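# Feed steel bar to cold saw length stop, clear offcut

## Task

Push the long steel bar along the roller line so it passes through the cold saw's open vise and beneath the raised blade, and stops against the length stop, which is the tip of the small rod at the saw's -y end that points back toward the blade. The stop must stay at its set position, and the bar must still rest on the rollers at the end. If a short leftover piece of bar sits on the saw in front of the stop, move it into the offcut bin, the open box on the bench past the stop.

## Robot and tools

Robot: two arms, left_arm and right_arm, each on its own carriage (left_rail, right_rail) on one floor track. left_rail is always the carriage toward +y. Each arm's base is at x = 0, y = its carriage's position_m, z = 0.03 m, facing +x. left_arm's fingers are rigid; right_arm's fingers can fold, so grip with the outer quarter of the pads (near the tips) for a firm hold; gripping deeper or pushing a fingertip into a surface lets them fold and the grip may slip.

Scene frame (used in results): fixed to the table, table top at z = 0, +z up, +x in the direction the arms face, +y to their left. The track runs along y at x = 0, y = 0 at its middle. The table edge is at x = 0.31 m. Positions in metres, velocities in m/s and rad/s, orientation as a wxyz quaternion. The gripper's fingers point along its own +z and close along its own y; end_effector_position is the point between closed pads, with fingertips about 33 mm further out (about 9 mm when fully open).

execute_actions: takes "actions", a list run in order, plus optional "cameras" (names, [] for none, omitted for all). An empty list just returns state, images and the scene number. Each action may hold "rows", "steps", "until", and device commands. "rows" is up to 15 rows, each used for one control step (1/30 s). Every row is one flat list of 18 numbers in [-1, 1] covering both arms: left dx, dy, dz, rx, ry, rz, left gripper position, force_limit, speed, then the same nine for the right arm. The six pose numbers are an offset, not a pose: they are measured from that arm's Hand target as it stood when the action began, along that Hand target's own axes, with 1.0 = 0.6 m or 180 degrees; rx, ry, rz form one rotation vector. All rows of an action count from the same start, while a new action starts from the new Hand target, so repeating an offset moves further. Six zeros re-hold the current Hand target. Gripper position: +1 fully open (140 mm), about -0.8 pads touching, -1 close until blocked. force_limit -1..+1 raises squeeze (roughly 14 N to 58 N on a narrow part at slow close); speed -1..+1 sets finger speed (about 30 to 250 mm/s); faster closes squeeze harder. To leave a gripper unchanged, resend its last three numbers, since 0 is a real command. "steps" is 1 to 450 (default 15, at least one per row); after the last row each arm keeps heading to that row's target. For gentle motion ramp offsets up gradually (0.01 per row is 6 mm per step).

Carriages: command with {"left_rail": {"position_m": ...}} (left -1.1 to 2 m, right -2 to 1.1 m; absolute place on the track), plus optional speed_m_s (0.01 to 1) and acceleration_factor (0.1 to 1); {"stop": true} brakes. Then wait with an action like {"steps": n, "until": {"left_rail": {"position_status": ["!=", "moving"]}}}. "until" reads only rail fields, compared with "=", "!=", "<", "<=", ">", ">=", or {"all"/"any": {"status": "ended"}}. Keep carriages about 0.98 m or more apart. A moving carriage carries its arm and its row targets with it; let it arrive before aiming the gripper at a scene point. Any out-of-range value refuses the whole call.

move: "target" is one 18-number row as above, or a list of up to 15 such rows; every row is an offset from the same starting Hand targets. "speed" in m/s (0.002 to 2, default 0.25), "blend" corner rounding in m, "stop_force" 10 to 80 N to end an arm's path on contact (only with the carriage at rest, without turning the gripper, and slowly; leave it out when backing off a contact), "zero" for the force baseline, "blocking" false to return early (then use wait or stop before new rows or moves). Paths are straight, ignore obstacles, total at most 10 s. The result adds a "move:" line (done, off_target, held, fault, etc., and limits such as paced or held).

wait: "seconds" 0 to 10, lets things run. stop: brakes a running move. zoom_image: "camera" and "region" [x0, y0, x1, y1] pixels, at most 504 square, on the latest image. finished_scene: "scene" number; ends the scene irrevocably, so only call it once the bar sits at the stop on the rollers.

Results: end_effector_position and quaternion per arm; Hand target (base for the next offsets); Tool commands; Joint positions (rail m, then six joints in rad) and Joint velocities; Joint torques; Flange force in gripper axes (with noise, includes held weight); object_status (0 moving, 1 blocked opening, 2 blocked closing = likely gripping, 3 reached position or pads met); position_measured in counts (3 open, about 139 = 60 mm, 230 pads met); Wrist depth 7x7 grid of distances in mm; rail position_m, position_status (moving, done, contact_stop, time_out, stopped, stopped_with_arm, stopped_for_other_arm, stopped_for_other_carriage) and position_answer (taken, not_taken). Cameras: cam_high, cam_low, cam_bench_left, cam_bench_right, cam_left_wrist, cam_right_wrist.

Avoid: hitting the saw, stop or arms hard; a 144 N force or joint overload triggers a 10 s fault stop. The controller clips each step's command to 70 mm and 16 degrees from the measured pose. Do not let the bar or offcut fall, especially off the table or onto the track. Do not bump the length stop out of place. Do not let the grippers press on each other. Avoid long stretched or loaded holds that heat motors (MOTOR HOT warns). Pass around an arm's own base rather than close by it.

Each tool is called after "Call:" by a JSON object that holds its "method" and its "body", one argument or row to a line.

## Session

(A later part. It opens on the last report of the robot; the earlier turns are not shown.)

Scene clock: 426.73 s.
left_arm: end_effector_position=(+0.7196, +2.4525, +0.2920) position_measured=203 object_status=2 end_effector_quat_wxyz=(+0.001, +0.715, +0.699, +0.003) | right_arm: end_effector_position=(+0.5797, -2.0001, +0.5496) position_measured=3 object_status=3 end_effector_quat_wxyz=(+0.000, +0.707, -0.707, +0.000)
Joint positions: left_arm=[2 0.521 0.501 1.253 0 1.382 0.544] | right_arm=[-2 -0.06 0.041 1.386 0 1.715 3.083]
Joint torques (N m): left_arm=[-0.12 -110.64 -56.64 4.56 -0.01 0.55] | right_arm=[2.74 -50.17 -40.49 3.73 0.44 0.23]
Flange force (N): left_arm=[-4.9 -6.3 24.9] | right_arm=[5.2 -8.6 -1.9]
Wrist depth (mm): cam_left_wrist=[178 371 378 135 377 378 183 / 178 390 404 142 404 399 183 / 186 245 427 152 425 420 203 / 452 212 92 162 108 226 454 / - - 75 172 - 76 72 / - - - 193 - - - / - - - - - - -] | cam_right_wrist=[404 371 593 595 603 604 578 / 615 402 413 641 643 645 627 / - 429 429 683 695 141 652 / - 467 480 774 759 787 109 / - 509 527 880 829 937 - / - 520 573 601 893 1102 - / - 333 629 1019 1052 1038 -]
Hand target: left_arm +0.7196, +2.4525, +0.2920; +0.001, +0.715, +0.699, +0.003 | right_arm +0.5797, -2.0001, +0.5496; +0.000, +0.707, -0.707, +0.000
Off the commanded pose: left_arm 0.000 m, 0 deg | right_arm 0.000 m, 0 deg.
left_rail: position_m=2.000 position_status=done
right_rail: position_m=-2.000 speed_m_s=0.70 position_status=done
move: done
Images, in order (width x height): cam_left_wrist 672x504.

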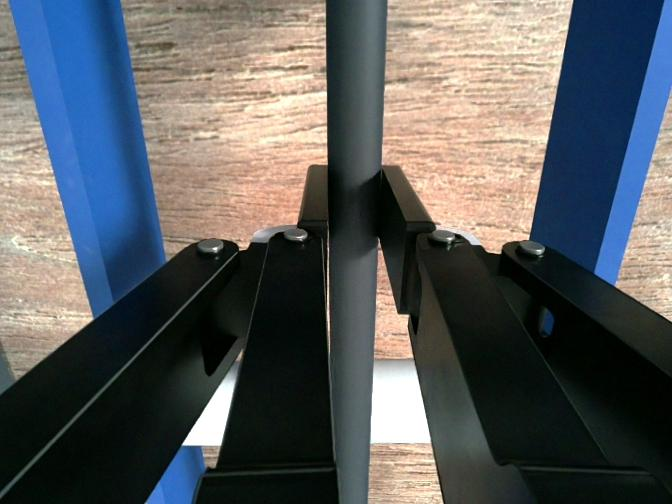

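Call:
{"method": "execute_actions", "body": {
  "actions": [
    {"left_rail": {"position_m": 0.45, "speed_m_s": 0.5}, "steps": 300, "until": {"left_rail": {"position_status": ["!=", "moving"]}}}
  ],
  "cameras": ["cam_high", "cam_low", "cam_left_wrist", "cam_bench_right"]
}}

Scene clock: 433.17 s.
left_arm: end_effector_position=(+0.7195, +0.9026, +0.2920) position_measured=203 object_status=2 end_effector_quat_wxyz=(+0.001, +0.715, +0.699, +0.003) | right_arm: end_effector_position=(+0.5797, -2.0001, +0.5496) position_measured=3 object_status=3 end_effector_quat_wxyz=(+0.000, +0.707, -0.707, +0.000)
Joint positions: left_arm=[0.45 0.521 0.501 1.253 0 1.382 0.544] | right_arm=[-2 -0.06 0.041 1.386 0 1.715 3.083]
Joint torques (N m): left_arm=[-0.13 -105.8 -53.06 4.57 -0.04 0.44] | right_arm=[2.28 -50 -40.34 3.73 0.39 0.26]
Flange force (N): left_arm=[-3.9 -5.6 18.8] | right_arm=[4.4 -8.6 -2.2]
Wrist depth (mm): cam_left_wrist=[178 370 375 139 378 374 182 / 178 391 402 149 406 398 191 / 187 244 430 157 424 423 203 / 452 211 92 166 108 227 454 / - - 76 177 - 76 72 / - - - 199 - - 67 / - - - - - - -] | cam_right_wrist=[584 370 589 598 598 607 580 / 612 408 412 641 645 636 624 / - 419 444 679 701 141 657 / - 473 476 732 759 792 109 / - 515 525 806 829 886 - / - - 550 614 883 - - / - - 716 997 1033 - -]
Hand target: left_arm +0.7196, +0.9025, +0.2920; +0.001, +0.715, +0.699, +0.003 | right_arm +0.5797, -2.0001, +0.5496; +0.000, +0.707, -0.707, +0.000
Tool commands: left_gripper/position=-1.0 left_gripper/force_limit=+0.0 left_gripper/speed=-1.0 right_gripper/position=+1.0 right_gripper/force_limit=+1.0 right_gripper/speed=+1.0
Off the commanded pose: left_arm 0.000 m, 0 deg | right_arm 0.000 m, 0 deg.
left_rail: position_m=0.450 speed_m_s=0.50 position_status=done
right_rail: position_m=-2.000 speed_m_s=0.70 position_status=done
Images, in order (width x height): cam_high 672x504, cam_low 672x504, cam_bench_right 672x504, cam_left_wrist 672x504.

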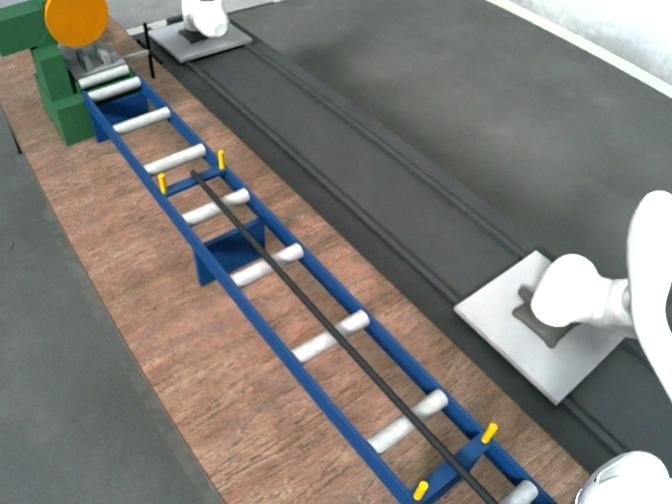

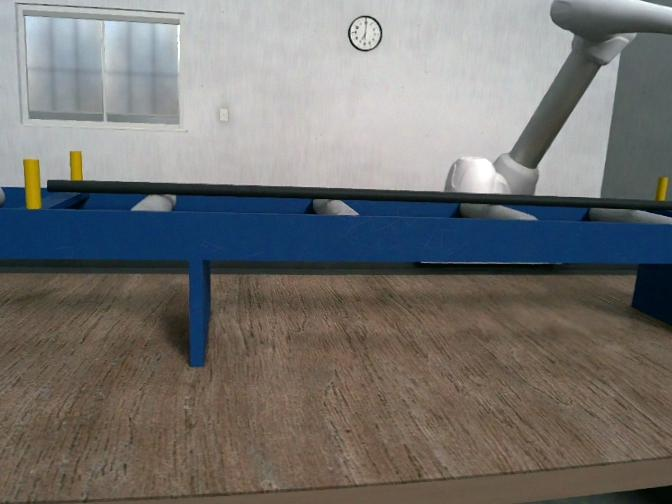

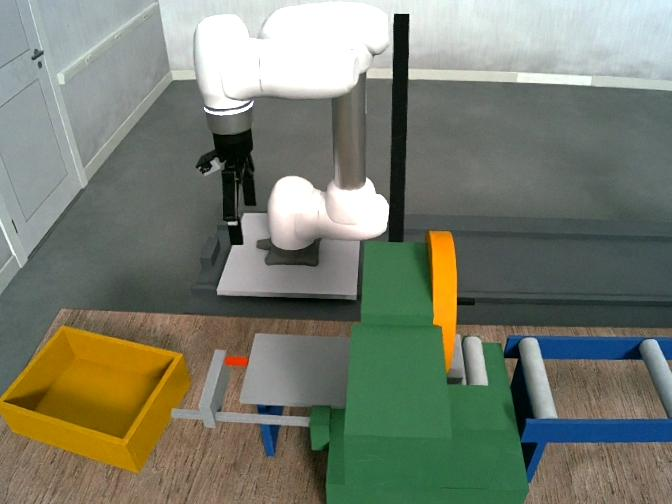

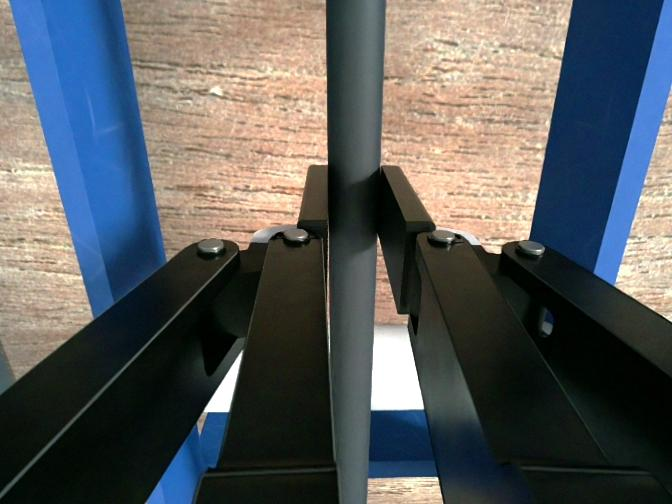

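Call:
{"method": "execute_actions", "body": {
  "actions": [
    {"left_rail": {"position_m": -0.35, "speed_m_s": 0.4}, "steps": 300, "until": {"left_rail": {"position_status": ["!=", "moving"]}}}
  ],
  "cameras": ["cam_high", "cam_left_wrist", "cam_bench_right", "cam_right_wrist"]
}}

Call:
{"method": "zoom_image", "body": {
  "camera": "cam_high",
  "region": [20, 0, 260, 180]
}}

Scene clock: 442.43 s.
left_arm: end_effector_position=(+0.7195, +0.1026, +0.2920) position_measured=203 object_status=2 end_effector_quat_wxyz=(+0.001, +0.715, +0.699, +0.003) | right_arm: end_effector_position=(+0.5797, -2.0001, +0.5496) position_measured=3 object_status=3 end_effector_quat_wxyz=(+0.000, +0.707, -0.707, +0.000)
Joint positions: left_arm=[-0.35 0.521 0.501 1.253 0 1.382 0.544] | right_arm=[-2 -0.06 0.041 1.386 0 1.715 3.083]
Joint torques (N m): left_arm=[0.56 -101.16 -49.87 4.73 0.01 0.45] | right_arm=[2.35 -49.97 -40.43 3.72 0.44 0.23]
Flange force (N): left_arm=[-4.5 -4.7 12.9] | right_arm=[4.3 -8.4 -1.9]
Wrist depth (mm): cam_left_wrist=[163 165 165 139 166 167 166 / 178 390 400 149 403 398 192 / 187 245 426 156 430 419 203 / 449 213 92 166 108 226 459 / - - 75 176 - 76 72 / - - - 197 - - 67 / - - - - - - -] | cam_right_wrist=[405 371 595 595 593 596 577 / 612 407 412 641 643 622 625 / - 424 437 681 701 141 657 / - 464 477 761 756 787 109 / - 555 542 826 832 890 893 / - 513 548 609 915 - - / - 331 429 1006 1076 1076 -]
Hand target: left_arm +0.7196, +0.1025, +0.2920; +0.001, +0.715, +0.699, +0.003 | right_arm +0.5797, -2.0001, +0.5496; +0.000, +0.707, -0.707, +0.000
Tool commands: left_gripper/position=-1.0 left_gripper/force_limit=+0.0 left_gripper/speed=-1.0 right_gripper/position=+1.0 right_gripper/force_limit=+1.0 right_gripper/speed=+1.0
Off the commanded pose: left_arm 0.000 m, 0 deg | right_arm 0.000 m, 0 deg.
left_rail: position_m=-0.350 speed_m_s=0.40 position_status=done
right_rail: position_m=-2.000 speed_m_s=0.70 position_status=done
Images, in order (width x height): cam_high 672x504, cam_bench_right 672x504, cam_left_wrist 672x504, cam_right_wrist 672x504.

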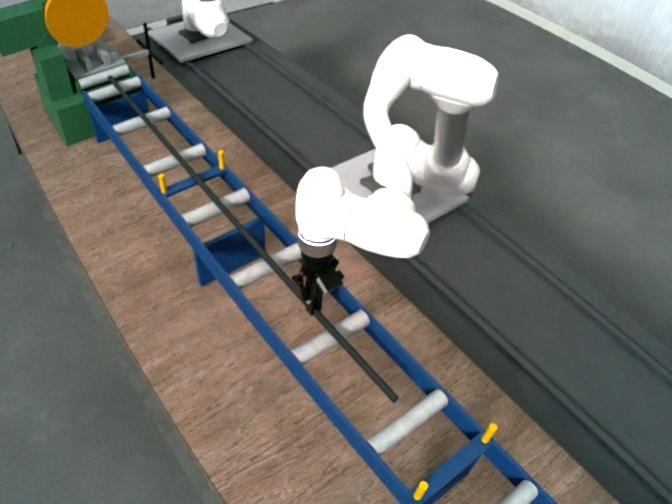

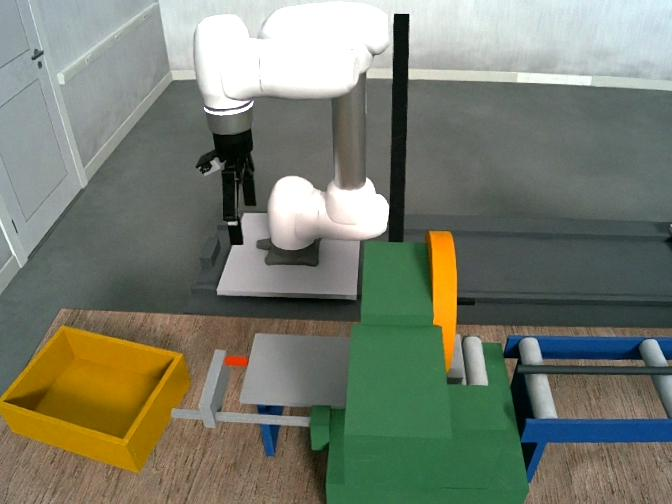

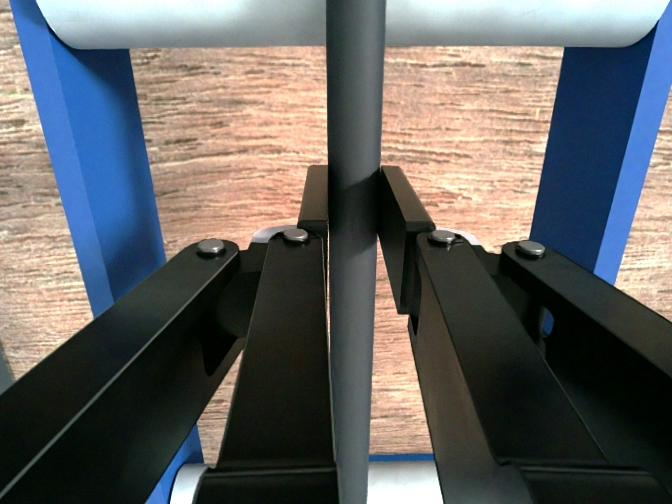

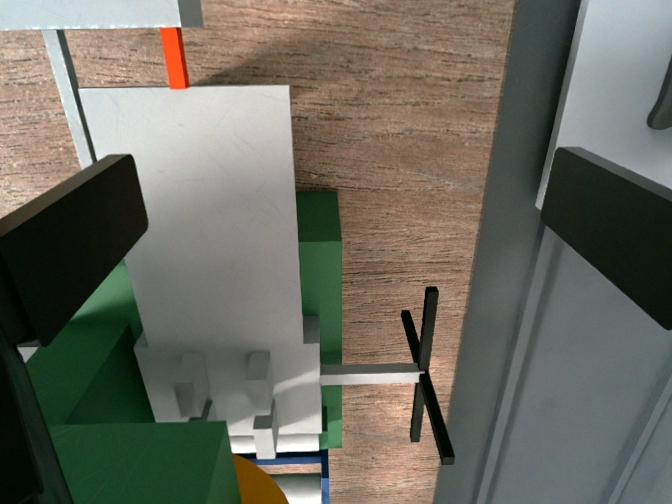

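Scaled by 2.100 from the camera's 672x504 image, which has a finer 960x720 frame.

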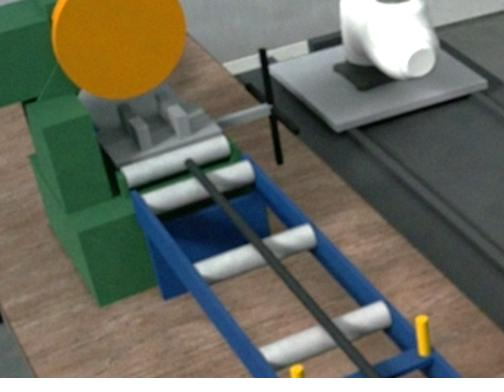

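Call:
{"method": "execute_actions", "body": {
  "actions": [
    {"left_rail": {"position_m": -0.85, "speed_m_s": 0.3}, "steps": 300, "until": {"left_rail": {"position_status": ["!=", "moving"]}}}
  ],
  "cameras": ["cam_high", "cam_left_wrist", "cam_bench_right", "cam_right_wrist"]
}}

Call:
{"method": "zoom_image", "body": {
  "camera": "cam_right_wrist",
  "region": [20, 0, 380, 270]
}}

Scene clock: 448.80 s.
left_arm: end_effector_position=(+0.7195, -0.3975, +0.2920) position_measured=203 object_status=2 end_effector_quat_wxyz=(+0.001, +0.715, +0.699, +0.003) | right_arm: end_effector_position=(+0.5797, -2.0001, +0.5496) position_measured=3 object_status=3 end_effector_quat_wxyz=(+0.000, +0.707, -0.707, +0.000)
Joint positions: left_arm=[-0.85 0.521 0.501 1.253 0 1.382 0.544] | right_arm=[-2 -0.06 0.041 1.386 0 1.715 3.083]
Joint torques (N m): left_arm=[-0.01 -104.72 -51.96 4.63 0.03 0.47] | right_arm=[2.43 -50.3 -40.56 3.79 0.33 0.27]
Flange force (N): left_arm=[-3.8 -4.4 16.5] | right_arm=[4.6 -8.7 -2.0]
Wrist depth (mm): cam_left_wrist=[179 367 368 138 371 371 182 / 178 232 403 149 405 398 192 / 186 212 420 156 419 226 200 / 452 189 92 166 108 96 452 / - - 76 176 - 77 72 / - - - 197 - - 67 / - - - - - - -] | cam_right_wrist=[404 372 592 593 598 607 577 / 615 407 412 641 643 645 625 / - 419 437 681 708 141 661 / - 473 478 737 764 - 109 / - 523 522 812 818 - - / - 564 547 601 883 - - / 344 340 367 1002 1028 1024 -]
Hand target: left_arm +0.7196, -0.3975, +0.2920; +0.001, +0.715, +0.699, +0.003 | right_arm +0.5797, -2.0001, +0.5496; +0.000, +0.707, -0.707, +0.000
Tool commands: left_gripper/position=-1.0 left_gripper/force_limit=+0.0 left_gripper/speed=-1.0 right_gripper/position=+1.0 right_gripper/force_limit=+1.0 right_gripper/speed=+1.0
Off the commanded pose: left_arm 0.000 m, 0 deg | right_arm 0.000 m, 0 deg.
left_rail: position_m=-0.850 speed_m_s=0.30 position_status=done
right_rail: position_m=-2.000 speed_m_s=0.70 position_status=done
Images, in order (width x height): cam_high 672x504, cam_bench_right 672x504, cam_left_wrist 672x504, cam_right_wrist 672x504.

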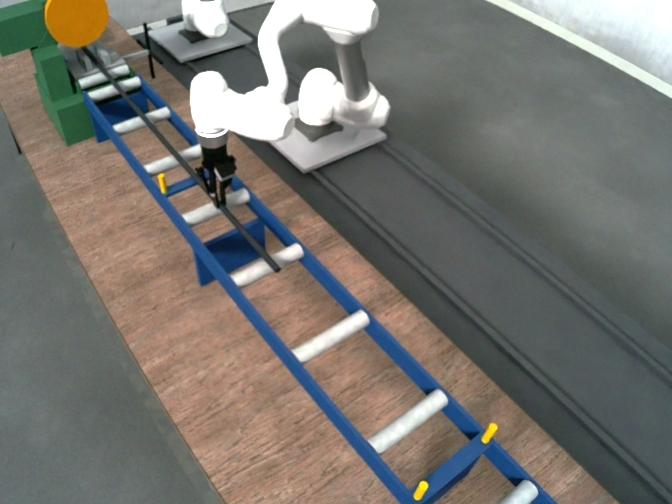

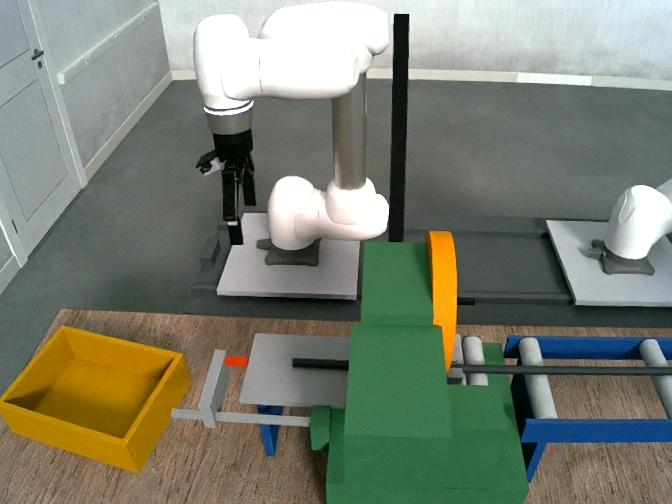

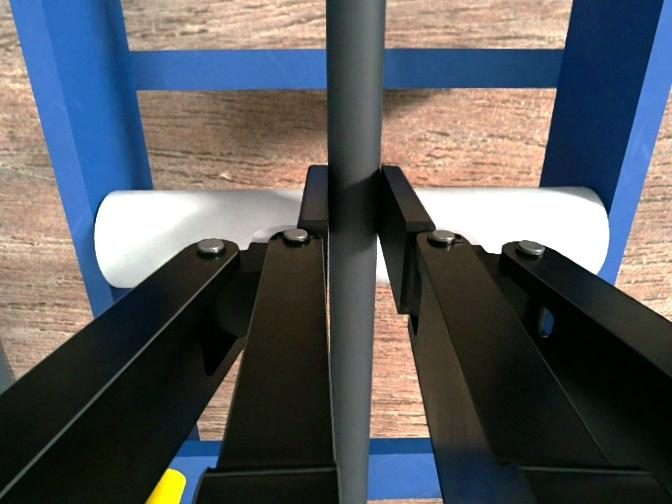

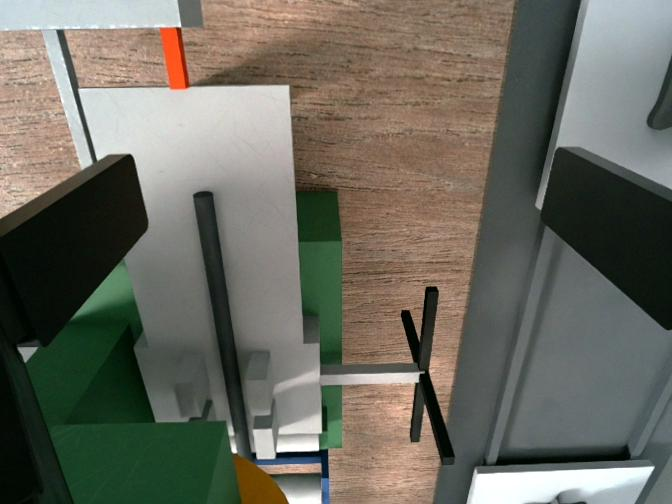

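Scaled by 1.400 from the camera's 672x504 image, which has a finer 960x720 frame.

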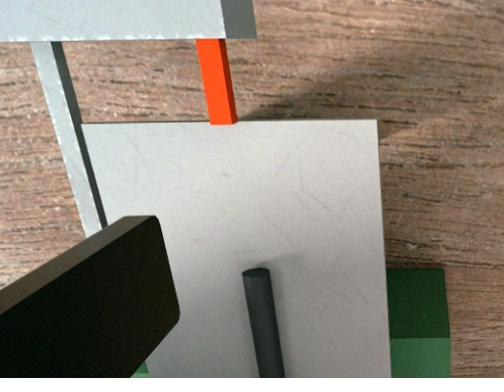

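Call:
{"method": "execute_actions", "body": {
  "actions": [
    {"left_rail": {"position_m": -0.925, "speed_m_s": 0.15}, "steps": 200, "until": {"left_rail": {"position_status": ["!=", "moving"]}}}
  ],
  "cameras": ["cam_left_wrist", "cam_right_wrist"]
}}

Call:
{"method": "zoom_image", "body": {
  "camera": "cam_right_wrist",
  "region": [60, 20, 340, 230]
}}

Scene clock: 465.07 s.
left_arm: end_effector_position=(+0.7196, -0.4725, +0.2920) position_measured=203 object_status=2 end_effector_quat_wxyz=(+0.001, +0.715, +0.699, +0.003) | right_arm: end_effector_position=(+0.5797, -2.0001, +0.5496) position_measured=3 object_status=3 end_effector_quat_wxyz=(+0.000, +0.707, -0.707, +0.000)
Joint positions: left_arm=[-0.925 0.521 0.501 1.253 0 1.382 0.544] | right_arm=[-2 -0.06 0.041 1.386 0 1.715 3.083]
Joint torques (N m): left_arm=[0.16 -103.69 -51.79 4.54 -0.09 0.45] | right_arm=[2.32 -50.01 -40.38 3.74 0.41 0.32]
Flange force (N): left_arm=[-4.2 -5.5 16.0] | right_arm=[4.6 -8.6 -2.1]
Wrist depth (mm): cam_left_wrist=[159 159 159 140 160 161 161 / 167 167 168 150 169 170 172 / 186 244 426 156 426 420 203 / 452 212 92 166 108 228 453 / - - 75 176 - 76 72 / - - - 197 - - 67 / - - - - - - -] | cam_right_wrist=[404 372 592 595 598 593 584 / 612 408 410 641 645 617 625 / - 425 433 689 697 141 652 / - 472 478 728 766 - 109 / - 519 518 603 823 - - / - 570 547 604 937 - - / 329 - 655 997 1038 1038 -]
Hand target: left_arm +0.7196, -0.4725, +0.2920; +0.001, +0.715, +0.699, +0.003 | right_arm +0.5797, -2.0001, +0.5496; +0.000, +0.707, -0.707, +0.000
Tool commands: left_gripper/position=-1.0 left_gripper/force_limit=+0.0 left_gripper/speed=-1.0 right_gripper/position=+1.0 right_gripper/force_limit=+1.0 right_gripper/speed=+1.0
Off the commanded pose: left_arm 0.000 m, 0 deg | right_arm 0.000 m, 0 deg.
left_rail: position_m=-0.925 speed_m_s=0.15 position_status=done
right_rail: position_m=-2.000 speed_m_s=0.70 position_status=done
Images, in order (width x height): cam_left_wrist 672x504, cam_right_wrist 672x504.

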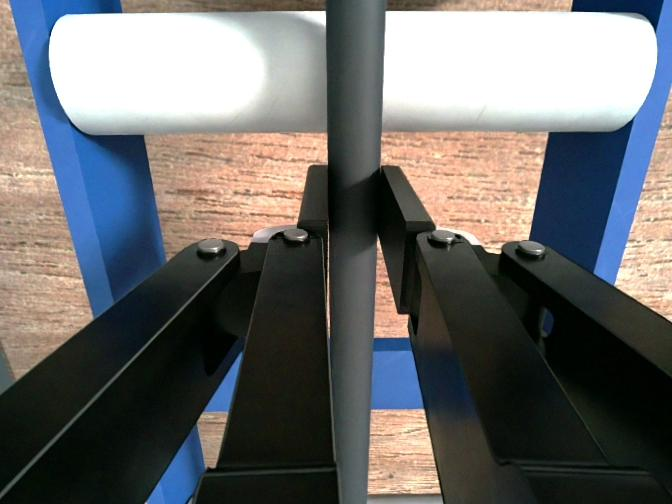

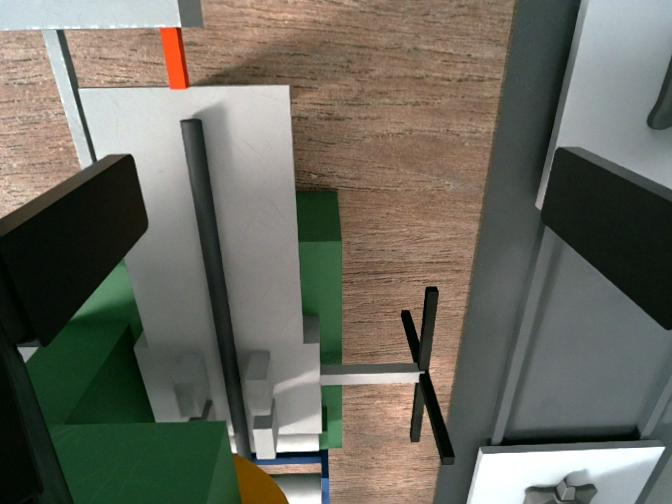

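Scaled by 1.800 from the camera's 672x504 image, which has a finer 960x720 frame.

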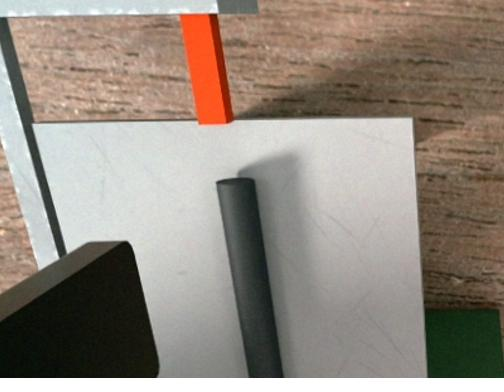

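Call:
{"method": "move", "body": {
  "target": [
    [0, 0, 0.0083, 0, 0, 0, -1, 0, -1, 0, 0, 0, 0, 0, 0, 1, 1, 1],
    [0, 0, 0.0083, 0, 0, 0, -0.38, 0, -1, 0, 0, 0, 0, 0, 0, 1, 1, 1],
    [0, 0.0117, 0.0083, 0, 0, 0, -0.38, 0, -1, 0, 0, 0, 0, 0, 0, 1, 1, 1],
    [0, 0.0117, 0.0083, 0, 0, 0, -1, 0, -1, 0, 0, 0, 0, 0, 0, 1, 1, 1],
    [0, 0.0117, 0.0033, 0, 0, 0, -1, 0, -1, 0, 0, 0, 0, 0, 0, 1, 1, 1]
  ],
  "speed": [0.03, 0.05, 0.05, 0.05, 0.03],
  "cameras": ["cam_left_wrist", "cam_right_wrist"]
}}

Call:
{"method": "zoom_image", "body": {
  "camera": "cam_right_wrist",
  "region": [60, 20, 340, 230]
}}

Scene clock: 478.27 s.
left_arm: end_effector_position=(+0.7266, -0.4727, +0.2900) position_measured=203 object_status=2 end_effector_quat_wxyz=(+0.001, +0.715, +0.699, +0.003) | right_arm: end_effector_position=(+0.5797, -2.0001, +0.5496) position_measured=3 object_status=3 end_effector_quat_wxyz=(+0.000, +0.707, -0.707, +0.000)
Joint positions: left_arm=[-0.925 0.517 0.511 1.241 0 1.384 0.54] | right_arm=[-2 -0.06 0.041 1.386 0 1.715 3.083]
Joint torques (N m): left_arm=[-0.07 -113.86 -57.49 4.04 0.11 -0.11] | right_arm=[2.98 -49.82 -40.29 3.73 0.39 0.22]
Flange force (N): left_arm=[-3.5 -5.6 27.0] | right_arm=[5.5 -8.3 -2.2]
Wrist depth (mm): cam_left_wrist=[156 160 157 137 158 158 160 / 164 165 166 147 167 167 172 / 187 415 423 153 424 260 202 / 200 226 92 162 108 214 460 / - - 76 174 - 76 72 / - - - 192 - - 67 / - - - - - - -] | cam_right_wrist=[584 371 589 590 601 601 581 / 609 411 412 643 643 648 620 / - 420 434 687 701 141 655 / - 481 469 751 756 - 109 / - 526 529 798 826 - - / - 581 529 606 893 - - / - 331 460 1002 1038 985 -]
Hand target: left_arm +0.7266, -0.4727, +0.2901; +0.001, +0.715, +0.699, +0.003 | right_arm +0.5797, -2.0001, +0.5496; +0.000, +0.707, -0.707, +0.000
Off the commanded pose: left_arm 0.000 m, 0 deg | right_arm 0.000 m, 0 deg.
left_rail: position_m=-0.925 speed_m_s=0.15 position_status=done
right_rail: position_m=-2.000 speed_m_s=0.70 position_status=done
move: done
Images, in order (width x height): cam_left_wrist 672x504, cam_right_wrist 672x504.

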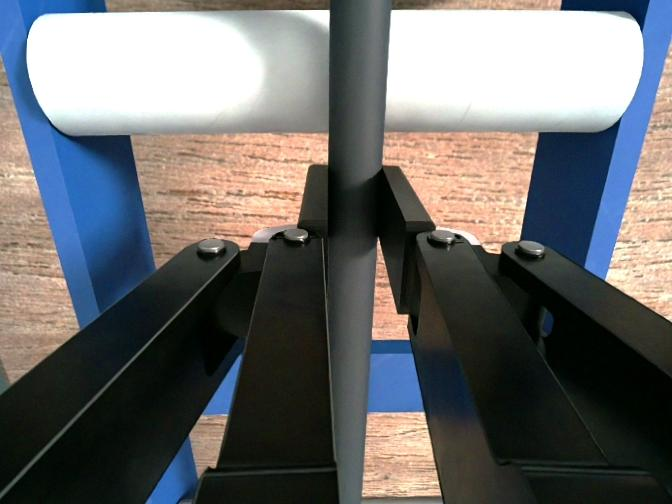

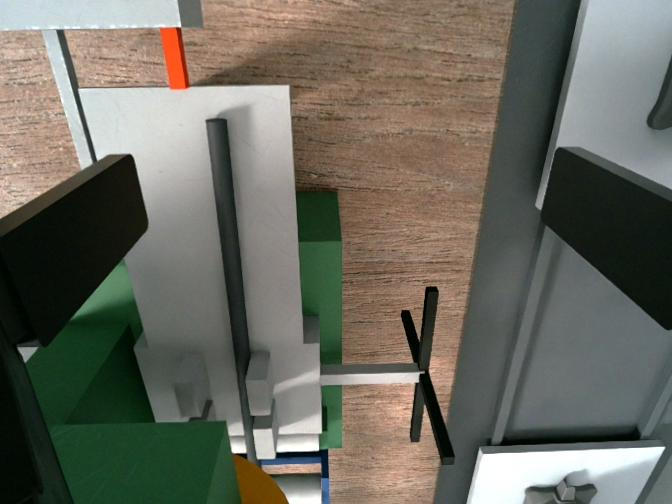

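Scaled by 1.800 from the camera's 672x504 image, which has a finer 960x720 frame.

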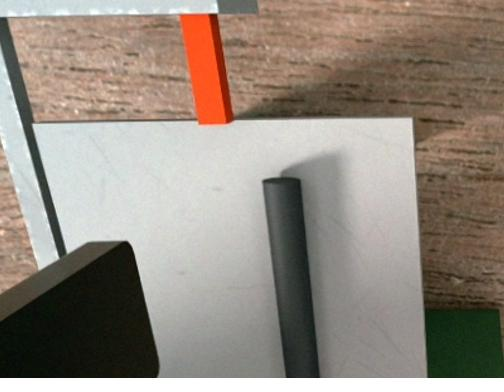

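Call:
{"method": "zoom_image", "body": {
  "camera": "cam_left_wrist",
  "region": [0, 0, 504, 504]
}}

Call:
{"method": "zoom_image", "body": {
  "camera": "cam_high",
  "region": [40, 0, 340, 300]
}}

Scaled by 1.000.

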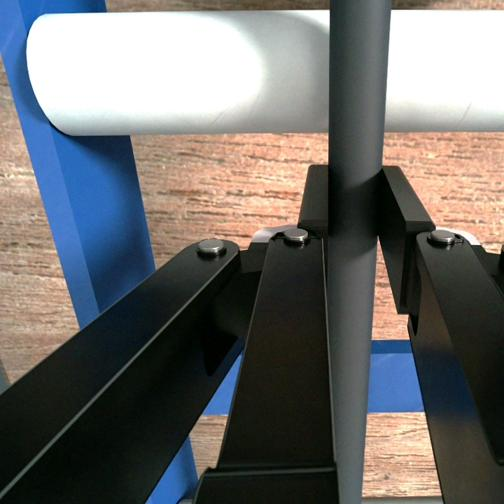

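This scene's latest camera images include none from cam_high. They are from: cam_left_wrist, cam_right_wrist. cam_high's image comes with the result of a call that names it in "cameras".

Call:
{"method": "move", "body": {
  "target": [
    [0, 0, 0.005, 0, 0, 0, -1, 0, -1, 0, 0, 0, 0, 0, 0, 1, 1, 1]
  ],
  "speed": 0.02,
  "cameras": ["cam_right_wrist"]
}}

Call:
{"method": "move", "body": {
  "target": [
    [0, 0, 0, 0, 0, 0, -0.5, 0, -1, 0, 0, 0, 0, 0, 0, 1, 1, 1]
  ],
  "speed": 0.02,
  "cameras": ["cam_left_wrist", "cam_right_wrist"]
}}

Call:
{"method": "wait", "body": {
  "seconds": 2,
  "cameras": ["cam_left_wrist", "cam_right_wrist"]
}}

Scene clock: 518.43 s.
left_arm: end_effector_position=(+0.7266, -0.4727, +0.2872) position_measured=203 object_status=2 end_effector_quat_wxyz=(+0.001, +0.715, +0.699, +0.003) | right_arm: end_effector_position=(+0.5797, -2.0001, +0.5496) position_measured=3 object_status=3 end_effector_quat_wxyz=(+0.000, +0.707, -0.707, +0.000)
Joint positions: left_arm=[-0.925 0.517 0.512 1.244 0 1.379 0.54] | right_arm=[-2 -0.06 0.041 1.386 0 1.715 3.083]
Joint torques (N m): left_arm=[-0.62 -94.12 -46.26 3.89 -1.47 -0.13] | right_arm=[2.32 -50.17 -40.28 3.65 0.36 0.35]
Flange force (N): left_arm=[-4.3 -8.1 2.8] | right_arm=[4.5 -9.0 -2.4]
Wrist depth (mm): cam_left_wrist=[154 157 155 137 156 156 158 / 162 162 165 147 165 166 172 / 189 411 426 153 420 415 202 / 196 226 92 162 108 214 456 / - - 75 174 - 76 72 / - - - 192 - - 67 / - - - - - - -] | cam_right_wrist=[407 371 593 593 603 614 581 / 615 409 408 639 643 661 624 / - 422 429 683 699 141 652 / - 468 476 751 764 - 109 / - 520 523 818 820 - - / - 552 547 609 904 - - / - - 671 1010 1038 1002 -]
Hand target: left_arm +0.7266, -0.4727, +0.2871; +0.001, +0.715, +0.699, +0.003 | right_arm +0.5797, -2.0001, +0.5496; +0.000, +0.707, -0.707, +0.000
Off the commanded pose: left_arm 0.000 m, 0 deg | right_arm 0.000 m, 0 deg.
left_rail: position_m=-0.925 speed_m_s=0.15 position_status=done
right_rail: position_m=-2.000 speed_m_s=0.70 position_status=done
move: done
Images, in order (width x height): cam_right_wrist 672x504.

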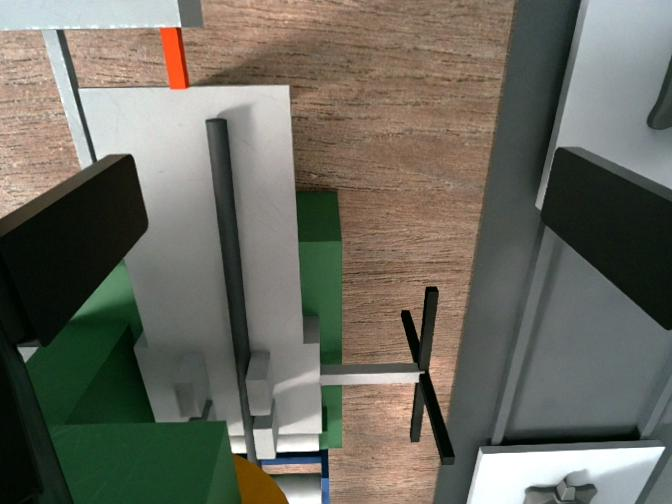

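Scene clock: 518.93 s.
left_arm: end_effector_position=(+0.7266, -0.4726, +0.2871) position_measured=192 object_status=0 end_effector_quat_wxyz=(+0.001, +0.715, +0.699, +0.003) | right_arm: end_effector_position=(+0.5797, -2.0001, +0.5496) position_measured=3 object_status=3 end_effector_quat_wxyz=(+0.000, +0.707, -0.707, +0.000)
Joint positions: left_arm=[-0.925 0.517 0.512 1.245 0 1.379 0.54] | right_arm=[-2 -0.06 0.041 1.386 0 1.715 3.083]
Joint torques (N m): left_arm=[-0.14 -91.02 -43.13 4.21 -0.5 -0.13] | right_arm=[2.59 -49.72 -40.3 3.7 0.37 0.25]
Flange force (N): left_arm=[-3.5 -6.3 -0.7] | right_arm=[4.9 -8.3 -2.2]
Wrist depth (mm): cam_left_wrist=[154 157 155 137 156 156 158 / 162 163 163 147 165 165 172 / 190 411 423 154 417 412 201 / 195 213 92 164 109 94 455 / - - 75 178 - 78 72 / - - - 197 - - 69 / - - - 214 - - -] | cam_right_wrist=[403 370 590 596 596 617 578 / 610 410 412 641 652 619 622 / - 417 433 685 695 142 654 / - 474 475 751 769 - 109 / - - 525 826 823 - - / - 543 558 601 893 944 - / 342 - 725 993 1015 1024 -]
Hand target: left_arm +0.7266, -0.4727, +0.2871; +0.001, +0.715, +0.699, +0.003 | right_arm +0.5797, -2.0001, +0.5496; +0.000, +0.707, -0.707, +0.000
Off the commanded pose: left_arm 0.000 m, 0 deg | right_arm 0.000 m, 0 deg.
left_rail: position_m=-0.925 speed_m_s=0.15 position_status=done
right_rail: position_m=-2.000 speed_m_s=0.70 position_status=done
move: done
Images, in order (width x height): cam_left_wrist 672x504, cam_right_wrist 672x504.

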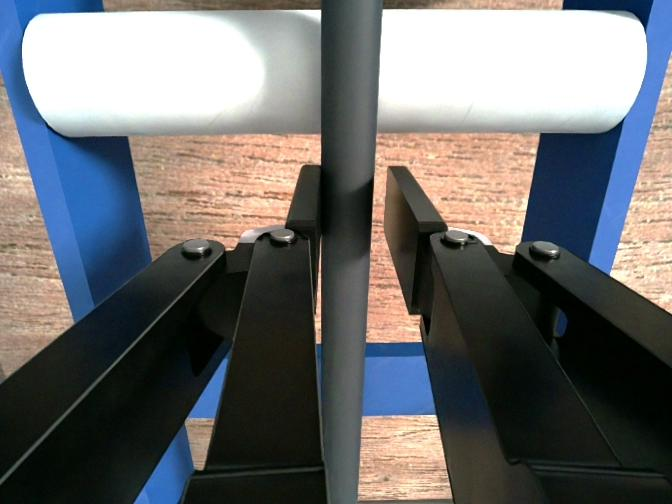

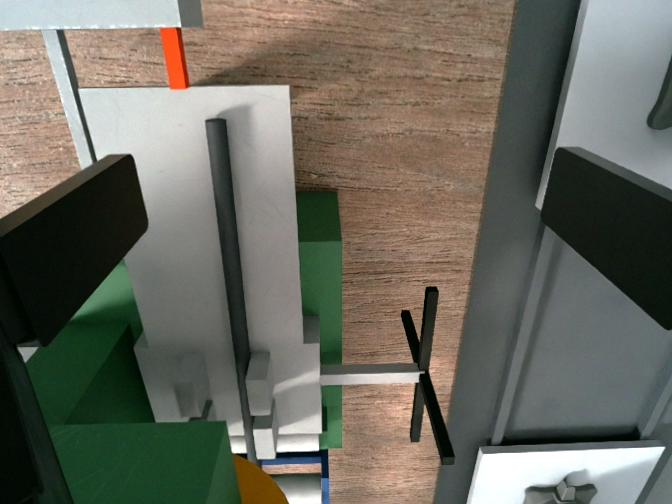

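Scene clock: 520.93 s.
left_arm: end_effector_position=(+0.7266, -0.4727, +0.2871) position_measured=192 object_status=3 end_effector_quat_wxyz=(+0.001, +0.715, +0.699, +0.003) | right_arm: end_effector_position=(+0.5797, -2.0001, +0.5496) position_measured=3 object_status=3 end_effector_quat_wxyz=(+0.000, +0.707, -0.707, +0.000)
Joint positions: left_arm=[-0.925 0.517 0.512 1.245 0 1.379 0.54] | right_arm=[-2 -0.06 0.041 1.386 0 1.715 3.083]
Joint torques (N m): left_arm=[0 -91.19 -43.08 4.19 -0.5 -0.12] | right_arm=[2.28 -49.92 -40.49 3.73 0.41 0.28]
Flange force (N): left_arm=[-3.7 -5.6 -0.4] | right_arm=[4.4 -8.3 -1.8]
Wrist depth (mm): cam_left_wrist=[154 157 155 137 156 157 157 / 162 162 163 147 164 165 172 / 190 409 426 154 420 417 202 / 195 212 92 164 110 94 454 / - - 75 178 - 78 72 / - - - 196 - - 70 / - - - 213 - - -] | cam_right_wrist=[403 371 592 593 599 596 580 / 619 405 407 645 645 630 625 / - 421 433 689 693 141 654 / - 472 471 751 756 - 109 / - 522 526 826 820 880 - / - 547 558 607 926 976 - / 341 - 673 1024 1047 1010 -]
Hand target: left_arm +0.7266, -0.4727, +0.2871; +0.001, +0.715, +0.699, +0.003 | right_arm +0.5797, -2.0001, +0.5496; +0.000, +0.707, -0.707, +0.000
Tool commands: left_gripper/position=-0.5 left_gripper/force_limit=+0.0 left_gripper/speed=-1.0 right_gripper/position=+1.0 right_gripper/force_limit=+1.0 right_gripper/speed=+1.0
Off the commanded pose: left_arm 0.000 m, 0 deg | right_arm 0.000 m, 0 deg.
left_rail: position_m=-0.925 speed_m_s=0.15 position_status=done
right_rail: position_m=-2.000 speed_m_s=0.70 position_status=done
wait: 2.00 s
Images, in order (width x height): cam_left_wrist 672x504, cam_right_wrist 672x504.

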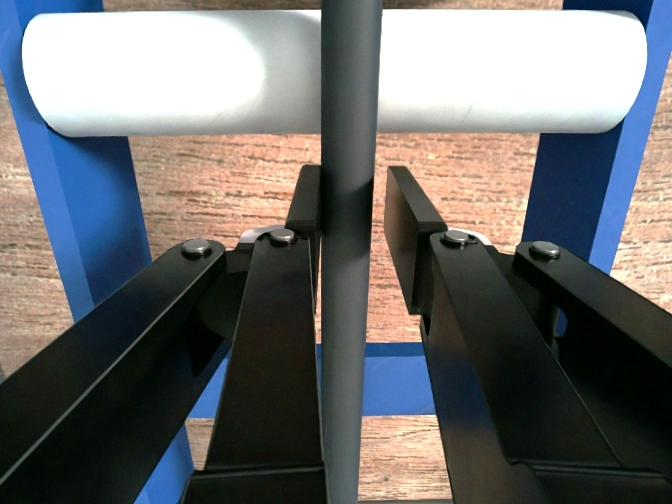

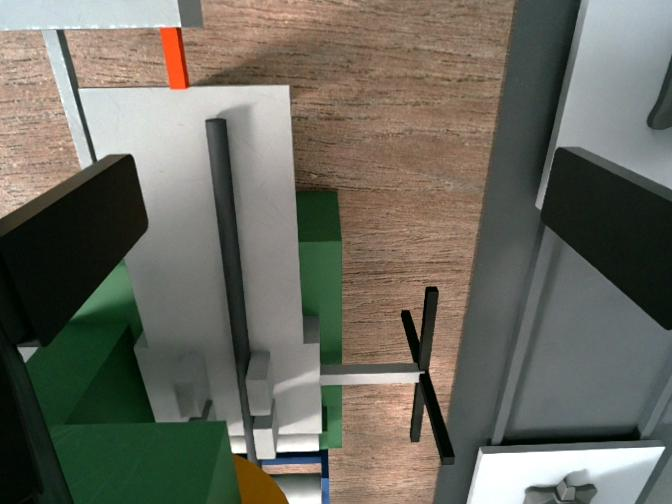

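Call:
{"method": "move", "body": {
  "target": [
    [0, 0, -0.0717, 0, 0, 0, -0.26, 0, 0, 0, 0, 0, 0, 0, 0, 1, 1, 1],
    [-0.9545, -0.005, -0.0917, 0, 0, 0, -0.26, 0, 0, 0, 0, 0, 0, 0, 0, 1, 1, 1]
  ],
  "speed": [0.08, 0.3],
  "blend": [0.005, 0],
  "cameras": ["cam_left_wrist", "cam_right_wrist"]
}}

Call:
{"method": "execute_actions", "body": {
  "actions": [
    {"left_rail": {"position_m": -1.0, "speed_m_s": 0.2}, "steps": 100, "until": {"left_rail": {"position_status": ["!=", "moving"]}}}
  ],
  "cameras": ["cam_left_wrist", "cam_right_wrist", "cam_bench_right"]
}}

Scene clock: 543.93 s.
left_arm: end_effector_position=(+0.7102, -1.0453, +0.3404) position_measured=162 object_status=3 end_effector_quat_wxyz=(+0.001, +0.715, +0.699, +0.003) | right_arm: end_effector_position=(+0.5797, -2.0001, +0.5496) position_measured=3 object_status=3 end_effector_quat_wxyz=(+0.000, +0.707, -0.707, +0.000)
Joint positions: left_arm=[-0.925 -0.217 0.276 1.486 0.004 1.375 -0.195] | right_arm=[-2 -0.06 0.041 1.386 0 1.715 3.083]
Joint torques (N m): left_arm=[-0.93 -69.47 -42.76 4.34 -0.17 -0.13] | right_arm=[2.47 -49.64 -40.44 3.72 0.38 0.33]
Flange force (N): left_arm=[1.9 -3.4 0.2] | right_arm=[4.8 -7.9 -1.9]
Wrist depth (mm): cam_left_wrist=[414 224 418 190 422 413 226 / 446 221 223 220 223 224 445 / 473 234 220 213 225 237 483 / 506 92 99 232 109 94 515 / - - 71 543 - 61 75 / - - - 452 - - - / - - - 363 - - -] | cam_right_wrist=[405 371 587 593 596 609 578 / 609 409 408 645 646 652 622 / - 422 441 687 699 685 663 / - 462 461 749 766 - 109 / - 532 541 832 820 - - / - 538 534 609 883 933 - / - - 595 1019 1024 1006 -]
Hand target: left_arm +0.7102, -1.0454, +0.3404; +0.001, +0.715, +0.699, +0.003 | right_arm +0.5797, -2.0001, +0.5496; +0.000, +0.707, -0.707, +0.000
Off the commanded pose: left_arm 0.000 m, 0 deg | right_arm 0.000 m, 0 deg.
left_rail: position_m=-0.925 speed_m_s=0.15 position_status=done
right_rail: position_m=-2.000 speed_m_s=0.70 position_status=done
move: done
Images, in order (width x height): cam_left_wrist 672x504, cam_right_wrist 672x504.

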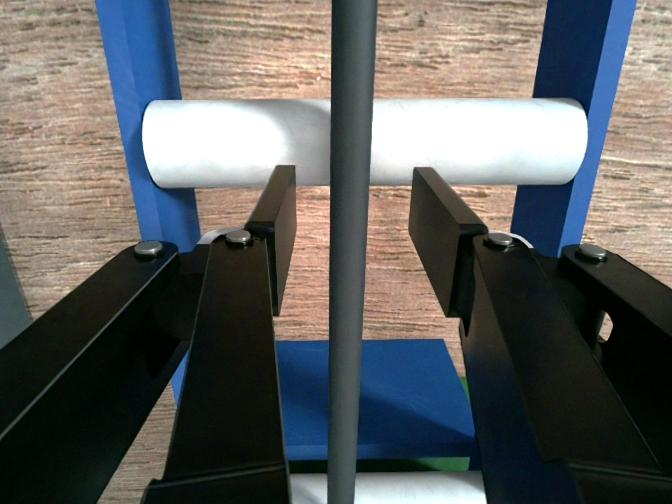

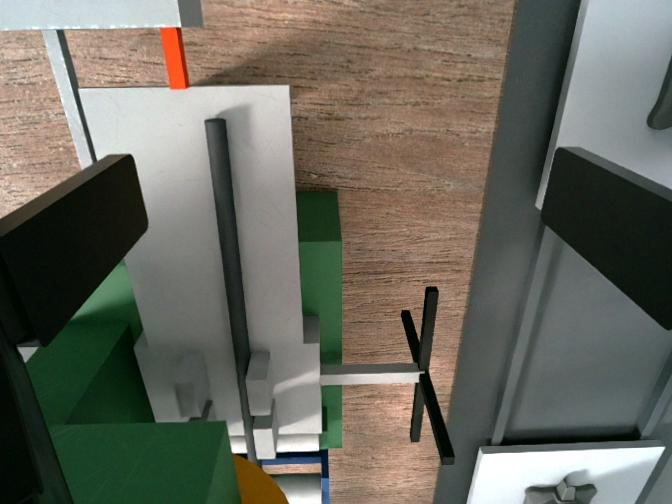

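Scene clock: 544.93 s.
left_arm: end_effector_position=(+0.7102, -1.1203, +0.3404) position_measured=162 object_status=3 end_effector_quat_wxyz=(+0.001, +0.715, +0.699, +0.003) | right_arm: end_effector_position=(+0.5797, -2.0001, +0.5496) position_measured=3 object_status=3 end_effector_quat_wxyz=(+0.000, +0.707, -0.707, +0.000)
Joint positions: left_arm=[-1 -0.218 0.276 1.486 0.004 1.375 -0.195] | right_arm=[-2 -0.06 0.041 1.386 0 1.715 3.083]
Joint torques (N m): left_arm=[-0.27 -69.48 -42.58 4.32 -0.16 -0.12] | right_arm=[2.57 -50.04 -40.34 3.72 0.39 0.33]
Flange force (N): left_arm=[1.2 -3.1 -0.3] | right_arm=[4.9 -8.6 -2.1]
Wrist depth (mm): cam_left_wrist=[418 208 209 196 211 211 214 / 446 244 449 199 454 292 445 / 473 264 472 211 469 292 486 / 497 92 99 230 109 94 517 / - - 71 439 - 61 75 / - - - 336 - - - / - - - 314 - - -] | cam_right_wrist=[402 370 590 595 599 587 578 / 619 414 412 639 650 659 627 / - 429 433 681 691 679 655 / - 467 478 725 759 779 109 / - - 526 795 823 - 886 / - 488 555 601 922 - - / - 340 560 1010 1028 989 -]
Hand target: left_arm +0.7102, -1.1202, +0.3404; +0.001, +0.715, +0.699, +0.003 | right_arm +0.5797, -2.0001, +0.5496; +0.000, +0.707, -0.707, +0.000
Tool commands: left_gripper/position=-0.26 left_gripper/force_limit=+0.0 left_gripper/speed=+0.0 right_gripper/position=+1.0 right_gripper/force_limit=+1.0 right_gripper/speed=+1.0
Off the commanded pose: left_arm 0.000 m, 0 deg | right_arm 0.000 m, 0 deg.
left_rail: position_m=-1.000 speed_m_s=0.20 position_status=done
right_rail: position_m=-2.000 speed_m_s=0.70 position_status=done
Images, in order (width x height): cam_bench_right 672x504, cam_left_wrist 672x504, cam_right_wrist 672x504.

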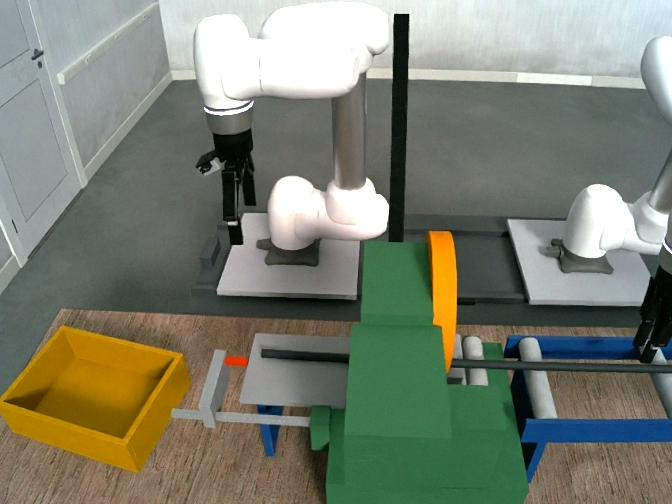

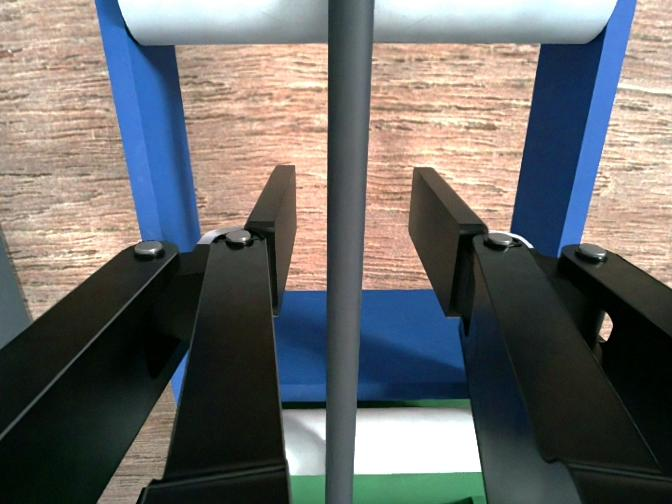

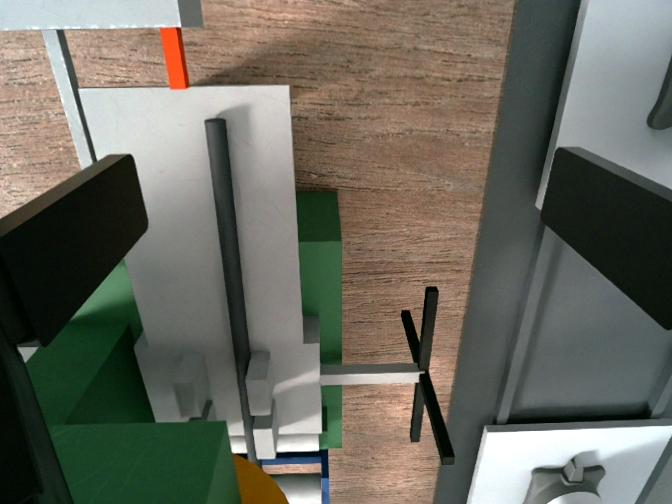

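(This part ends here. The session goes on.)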